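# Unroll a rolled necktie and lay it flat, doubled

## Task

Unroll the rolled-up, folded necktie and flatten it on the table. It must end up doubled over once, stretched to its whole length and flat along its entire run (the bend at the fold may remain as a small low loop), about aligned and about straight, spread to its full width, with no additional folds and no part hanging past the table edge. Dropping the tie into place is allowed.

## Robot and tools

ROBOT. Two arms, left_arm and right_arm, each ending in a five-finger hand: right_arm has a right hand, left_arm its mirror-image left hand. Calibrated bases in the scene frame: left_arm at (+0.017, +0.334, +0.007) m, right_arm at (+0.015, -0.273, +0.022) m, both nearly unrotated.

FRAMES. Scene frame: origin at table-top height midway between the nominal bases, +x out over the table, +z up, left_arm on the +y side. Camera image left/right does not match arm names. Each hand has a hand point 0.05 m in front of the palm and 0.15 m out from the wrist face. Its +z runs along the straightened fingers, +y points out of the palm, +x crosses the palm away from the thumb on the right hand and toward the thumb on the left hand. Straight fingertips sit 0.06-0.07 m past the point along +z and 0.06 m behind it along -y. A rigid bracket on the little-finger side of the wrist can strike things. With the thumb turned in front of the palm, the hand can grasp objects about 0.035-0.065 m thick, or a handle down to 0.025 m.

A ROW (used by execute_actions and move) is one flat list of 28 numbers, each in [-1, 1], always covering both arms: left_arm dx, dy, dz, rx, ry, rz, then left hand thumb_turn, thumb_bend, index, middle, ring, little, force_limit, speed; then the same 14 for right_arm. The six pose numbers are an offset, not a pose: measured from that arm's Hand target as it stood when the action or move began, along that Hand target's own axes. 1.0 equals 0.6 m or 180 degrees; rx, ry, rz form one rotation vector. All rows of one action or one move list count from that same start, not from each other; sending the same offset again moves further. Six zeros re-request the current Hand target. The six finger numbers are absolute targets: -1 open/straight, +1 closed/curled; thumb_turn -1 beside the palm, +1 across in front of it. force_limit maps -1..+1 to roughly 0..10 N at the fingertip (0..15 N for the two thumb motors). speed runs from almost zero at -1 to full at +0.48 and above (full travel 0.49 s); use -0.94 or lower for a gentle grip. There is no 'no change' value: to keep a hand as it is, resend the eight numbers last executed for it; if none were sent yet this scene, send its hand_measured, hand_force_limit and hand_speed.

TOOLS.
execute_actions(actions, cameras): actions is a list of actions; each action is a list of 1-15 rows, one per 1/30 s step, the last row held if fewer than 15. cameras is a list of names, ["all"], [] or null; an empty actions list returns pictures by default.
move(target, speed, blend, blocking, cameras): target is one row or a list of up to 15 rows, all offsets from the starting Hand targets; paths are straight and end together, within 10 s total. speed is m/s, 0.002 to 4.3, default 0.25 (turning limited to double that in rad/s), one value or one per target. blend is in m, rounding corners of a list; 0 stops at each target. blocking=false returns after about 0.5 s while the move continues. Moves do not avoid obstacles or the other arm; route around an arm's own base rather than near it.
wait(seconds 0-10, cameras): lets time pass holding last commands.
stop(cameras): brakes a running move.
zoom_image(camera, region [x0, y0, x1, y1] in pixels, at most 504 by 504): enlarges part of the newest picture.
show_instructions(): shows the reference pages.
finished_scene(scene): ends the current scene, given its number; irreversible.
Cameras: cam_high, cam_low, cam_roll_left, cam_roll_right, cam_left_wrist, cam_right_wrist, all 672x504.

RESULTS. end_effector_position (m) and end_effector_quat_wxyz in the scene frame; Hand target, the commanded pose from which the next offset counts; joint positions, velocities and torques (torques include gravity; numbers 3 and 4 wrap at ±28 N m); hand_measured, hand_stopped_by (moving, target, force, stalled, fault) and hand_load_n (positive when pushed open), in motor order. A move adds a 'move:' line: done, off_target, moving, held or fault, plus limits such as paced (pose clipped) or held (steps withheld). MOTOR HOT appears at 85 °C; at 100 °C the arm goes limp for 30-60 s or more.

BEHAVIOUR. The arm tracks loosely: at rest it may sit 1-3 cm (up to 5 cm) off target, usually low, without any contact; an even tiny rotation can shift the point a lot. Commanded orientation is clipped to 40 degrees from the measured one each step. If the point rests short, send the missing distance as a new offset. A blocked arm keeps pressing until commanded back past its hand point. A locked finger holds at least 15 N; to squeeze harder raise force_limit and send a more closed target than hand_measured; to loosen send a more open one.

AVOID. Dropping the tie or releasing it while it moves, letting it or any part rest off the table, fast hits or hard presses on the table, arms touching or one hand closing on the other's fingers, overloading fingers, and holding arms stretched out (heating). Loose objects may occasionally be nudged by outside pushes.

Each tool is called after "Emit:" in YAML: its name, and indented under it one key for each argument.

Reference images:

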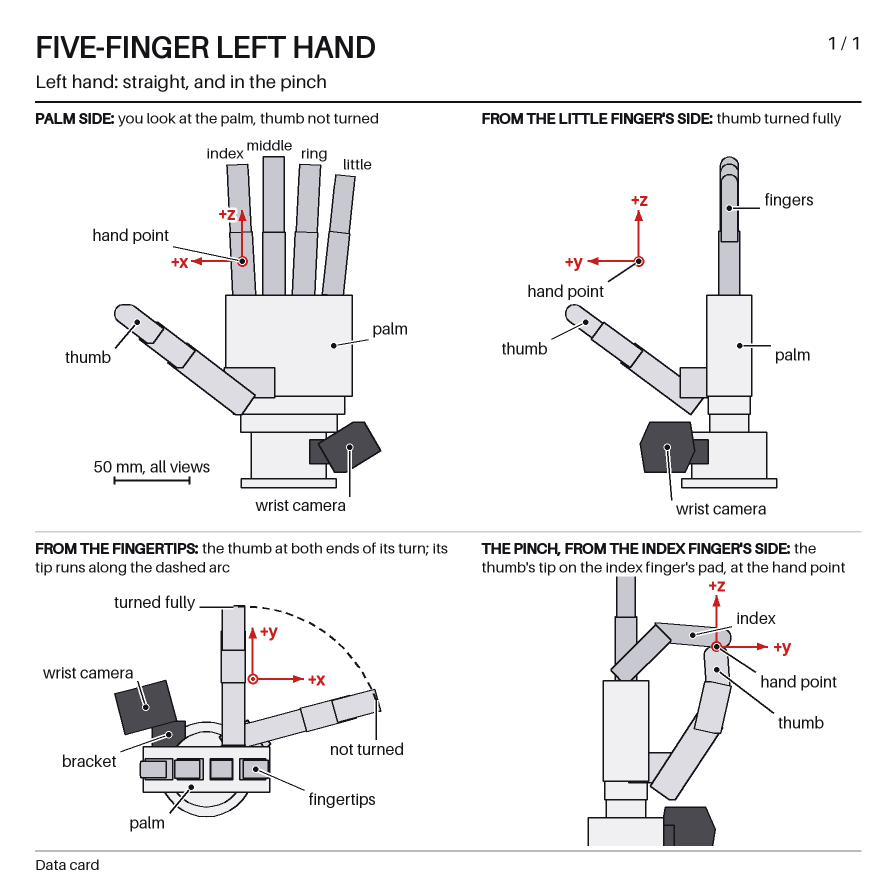

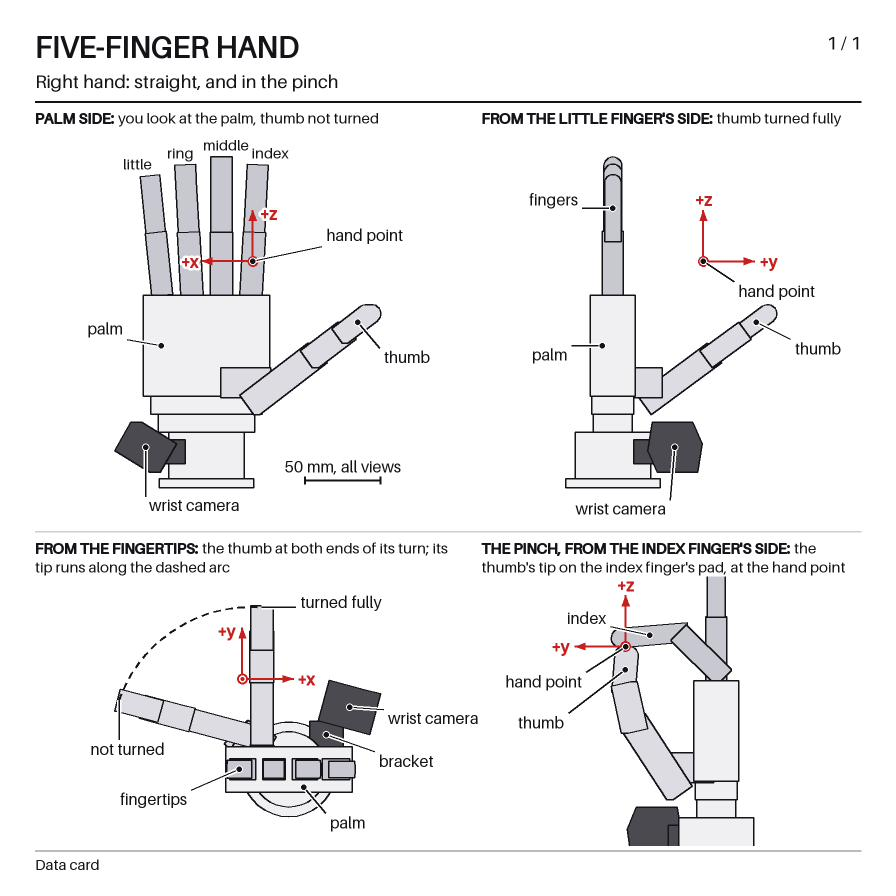

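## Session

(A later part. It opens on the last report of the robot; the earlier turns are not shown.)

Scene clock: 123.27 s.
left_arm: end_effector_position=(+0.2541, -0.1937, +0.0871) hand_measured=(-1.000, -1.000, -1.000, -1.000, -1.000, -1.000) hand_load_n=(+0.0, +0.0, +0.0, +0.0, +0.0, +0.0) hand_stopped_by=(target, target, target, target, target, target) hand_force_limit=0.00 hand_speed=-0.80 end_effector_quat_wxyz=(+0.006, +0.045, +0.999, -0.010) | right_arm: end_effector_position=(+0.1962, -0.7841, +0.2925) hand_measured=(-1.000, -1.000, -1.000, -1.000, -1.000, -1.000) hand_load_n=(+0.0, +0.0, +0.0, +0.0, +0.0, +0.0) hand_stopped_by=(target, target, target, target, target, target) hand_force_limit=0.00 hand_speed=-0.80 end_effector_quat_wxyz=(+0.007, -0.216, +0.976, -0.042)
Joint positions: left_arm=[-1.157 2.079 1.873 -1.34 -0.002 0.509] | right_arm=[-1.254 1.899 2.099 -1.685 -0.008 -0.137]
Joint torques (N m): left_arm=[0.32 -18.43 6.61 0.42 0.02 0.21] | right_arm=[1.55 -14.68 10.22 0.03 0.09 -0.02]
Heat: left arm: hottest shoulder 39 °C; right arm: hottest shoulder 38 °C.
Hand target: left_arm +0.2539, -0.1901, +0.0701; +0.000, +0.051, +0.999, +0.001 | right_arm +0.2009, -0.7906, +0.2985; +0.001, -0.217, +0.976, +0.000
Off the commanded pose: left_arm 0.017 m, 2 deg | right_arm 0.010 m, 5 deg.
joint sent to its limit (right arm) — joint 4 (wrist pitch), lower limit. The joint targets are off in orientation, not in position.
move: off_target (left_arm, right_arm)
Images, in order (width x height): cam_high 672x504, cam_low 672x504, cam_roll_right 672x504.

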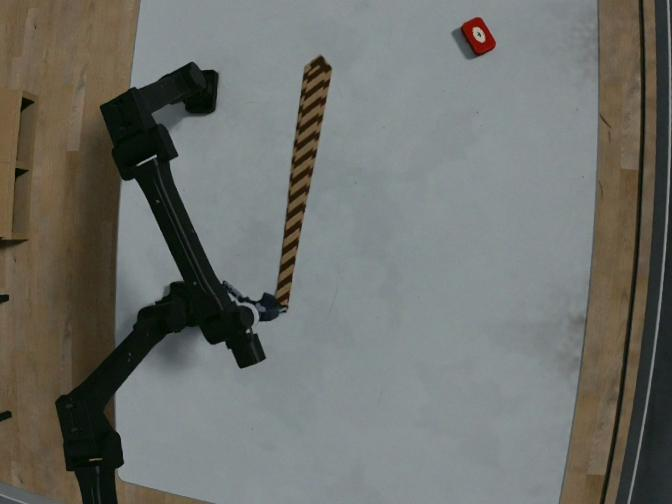

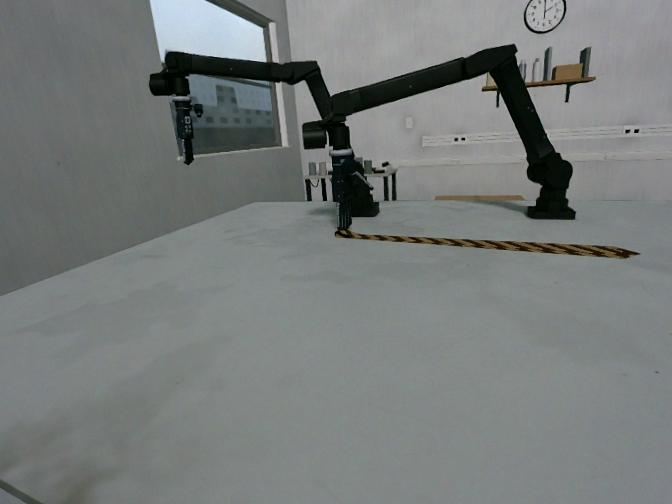

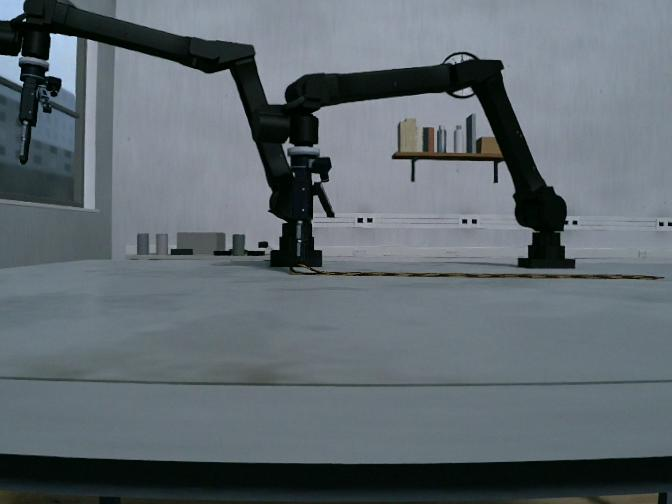

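Emit:
move:
  target:
    - [0,0,0.02,0,0,0,-1,-1,-1,-1,-1,-1,0,-0.8,0,0,0,0,0,0,-1,-1,-1,-1,-1,-1,0,-0.8]
    - [0,0,0.03,0,0,0,-1,-1,-1,-1,-1,-1,0,-0.8,0,0,0,0,0,0,-1,-1,-1,-1,-1,-1,0,-0.8]
  cameras: ["cam_high","cam_roll_right"]
  speed: 0.05

Emit:
zoom_image:
  camera: "cam_roll_right"
  region: [250, 205, 370, 295]

Scene clock: 127.67 s.
left_arm: end_effector_position=(+0.2546, -0.1950, +0.0765) hand_measured=(-1.000, -1.000, -1.000, -1.000, -1.000, -1.000) hand_load_n=(+0.0, +0.0, +0.0, +0.0, +0.0, +0.0) hand_stopped_by=(target, target, target, target, target, target) hand_force_limit=0.00 hand_speed=-0.80 end_effector_quat_wxyz=(+0.009, +0.045, +0.999, -0.016) | right_arm: end_effector_position=(+0.1962, -0.7841, +0.2925) hand_measured=(-1.000, -1.000, -1.000, -1.000, -1.000, -1.000) hand_load_n=(+0.0, -0.5, +0.0, +0.0, +0.0, +0.0) hand_stopped_by=(target, target, target, target, target, target) hand_force_limit=0.00 hand_speed=-0.80 end_effector_quat_wxyz=(+0.007, -0.216, +0.976, -0.042)
Joint positions: left_arm=[-1.157 2.079 1.847 -1.301 -0.001 0.509] | right_arm=[-1.254 1.899 2.099 -1.685 -0.008 -0.137]
Joint torques (N m): left_arm=[0.26 -17.49 6.48 0.47 0.02 0.21] | right_arm=[1.55 -14.74 10.22 0.03 0.1 -0.02]
Heat: left arm: hottest shoulder 39 °C; right arm: hottest shoulder 38 °C.
Hand target: left_arm +0.2538, -0.1902, +0.0521; +0.000, +0.051, +0.999, +0.001 | right_arm +0.2009, -0.7906, +0.2985; +0.001, -0.217, +0.976, +0.000
Off the commanded pose: left_arm 0.025 m, 2 deg | right_arm 0.010 m, 5 deg.
joint sent to its limit (right arm) — joint 4 (wrist pitch), lower limit. The joint targets are off in orientation, not in position.
move: off_target (left_arm, right_arm)
Images, in order (width x height): cam_high 672x504, cam_roll_right 672x504.

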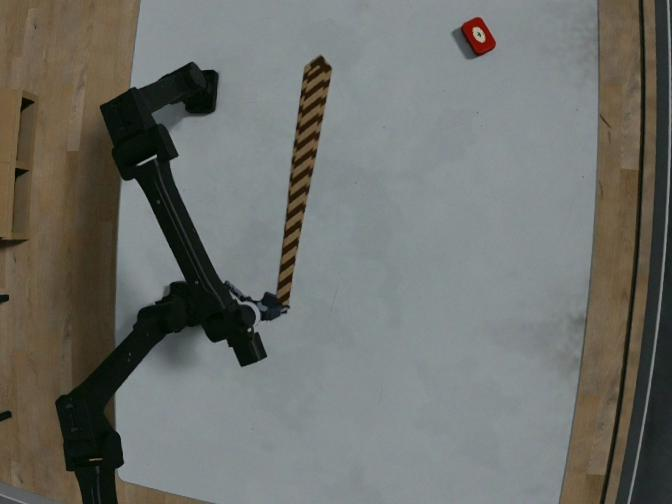

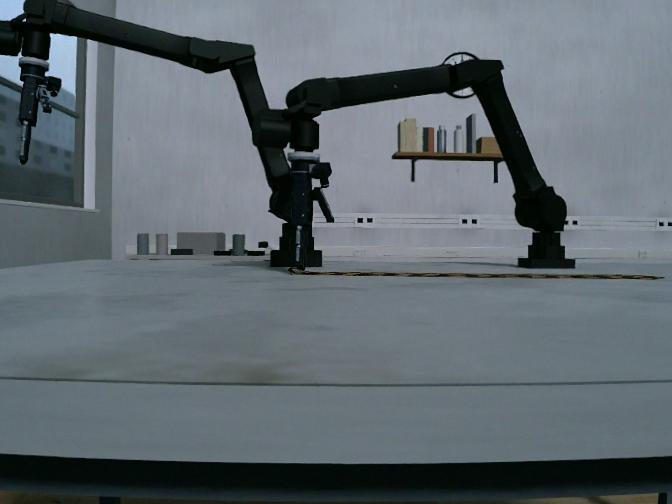

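Scaled by 4.200 from the camera's 672x504 image, which has a finer 960x720 frame.

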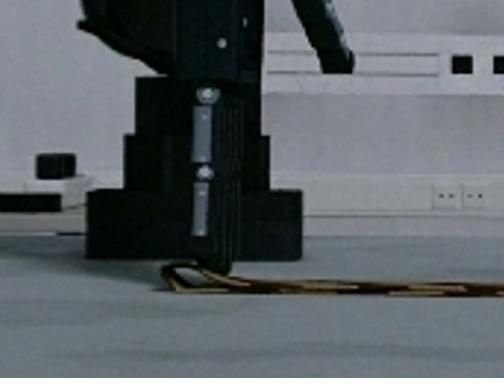

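Emit:
move:
  target: [0,0,-0.2,0,0,0,-1,-1,-1,-1,-1,-1,0,-0.8,0,0,0,0,0,0,-1,-1,-1,-1,-1,-1,0,-0.8]
  cameras: ["cam_high","cam_roll_right","cam_low"]
  speed: 0.15

Emit:
zoom_image:
  camera: "cam_roll_right"
  region: [280, 250, 350, 290]

Emit:
zoom_image:
  camera: "cam_high"
  region: [240, 40, 370, 170]

Emit:
zoom_image:
  camera: "cam_low"
  region: [330, 220, 650, 270]

Scene clock: 133.73 s.
left_arm: end_effector_position=(+0.2477, -0.1794, +0.1529) hand_measured=(-1.000, -1.000, -1.000, -1.000, -1.000, -1.000) hand_load_n=(+0.0, +0.0, +0.0, +0.0, +0.0, +0.0) hand_stopped_by=(target, target, target, target, target, target) hand_force_limit=0.00 hand_speed=-0.80 end_effector_quat_wxyz=(-0.010, +0.045, +0.999, +0.022) | right_arm: end_effector_position=(+0.1962, -0.7841, +0.2925) hand_measured=(-1.000, -1.000, -1.000, -1.000, -1.000, -1.000) hand_load_n=(+0.0, +0.0, +0.0, +0.0, +0.0, +0.0) hand_stopped_by=(target, target, target, target, target, target) hand_force_limit=0.00 hand_speed=-0.80 end_effector_quat_wxyz=(+0.007, -0.216, +0.976, -0.042)
Joint positions: left_arm=[-1.157 2.066 2.011 -1.564 -0.001 0.509] | right_arm=[-1.254 1.899 2.099 -1.685 -0.008 -0.137]
Joint torques (N m): left_arm=[0.26 -20.48 11.45 -0.61 -0.01 0.2] | right_arm=[1.55 -14.74 10.24 0.05 0.09 -0.02]
Heat: left arm: hottest shoulder 39 °C; right arm: hottest shoulder 37 °C.
Hand target: left_arm +0.2539, -0.1903, +0.1722; +0.000, +0.051, +0.999, +0.000 | right_arm +0.2009, -0.7906, +0.2985; +0.001, -0.217, +0.976, +0.000
Off the commanded pose: left_arm 0.023 m, 3 deg | right_arm 0.010 m, 5 deg.
joint sent to its limit (right arm) — joint 4 (wrist pitch), lower limit. The joint targets are off in orientation, not in position.
move: off_target (left_arm, right_arm)
Images, in order (width x height): cam_high 672x504, cam_low 672x504, cam_roll_right 672x504.

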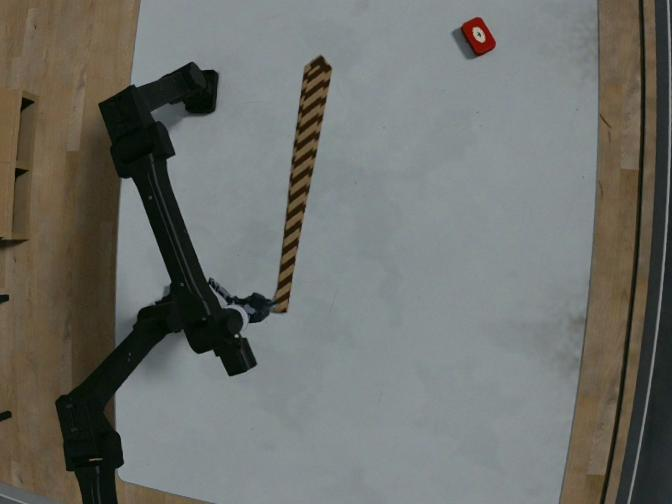

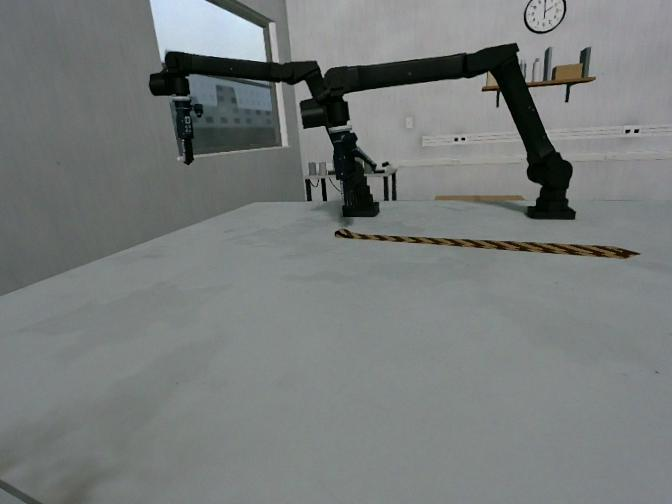

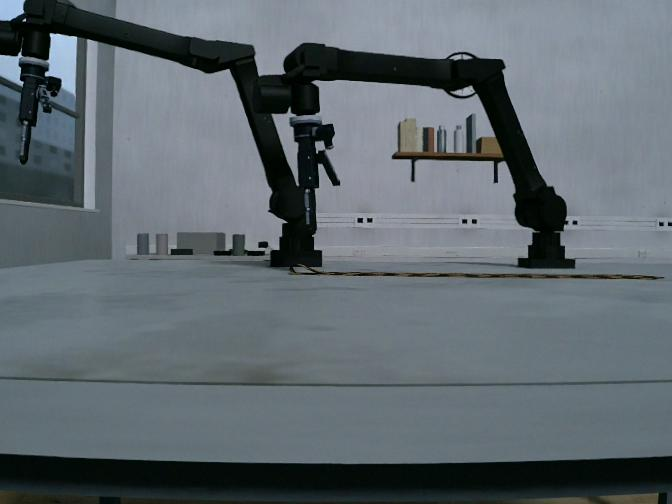

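Scaled by 7.200 from the camera's 672x504 image, which has a finer 960x720 frame.

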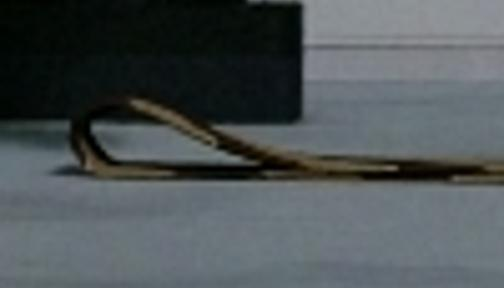

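Scaled by 3.877 from the camera's 672x504 image, which has a finer 960x720 frame.

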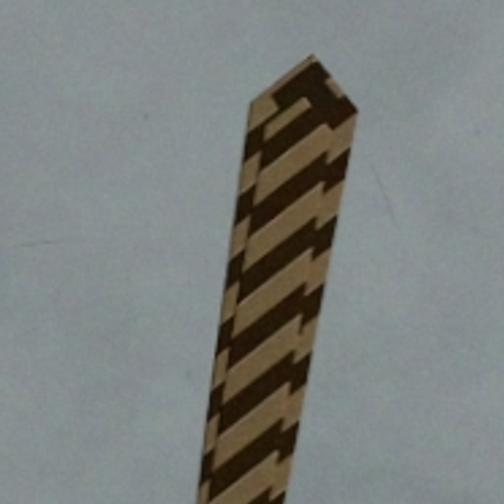

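Scaled by 1.575 from the camera's 672x504 image, which has a finer 960x720 frame.

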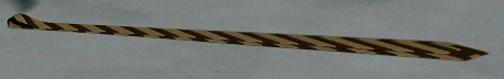

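Emit:
finished_scene:
  scene: 1

The scene is finished: the task was done.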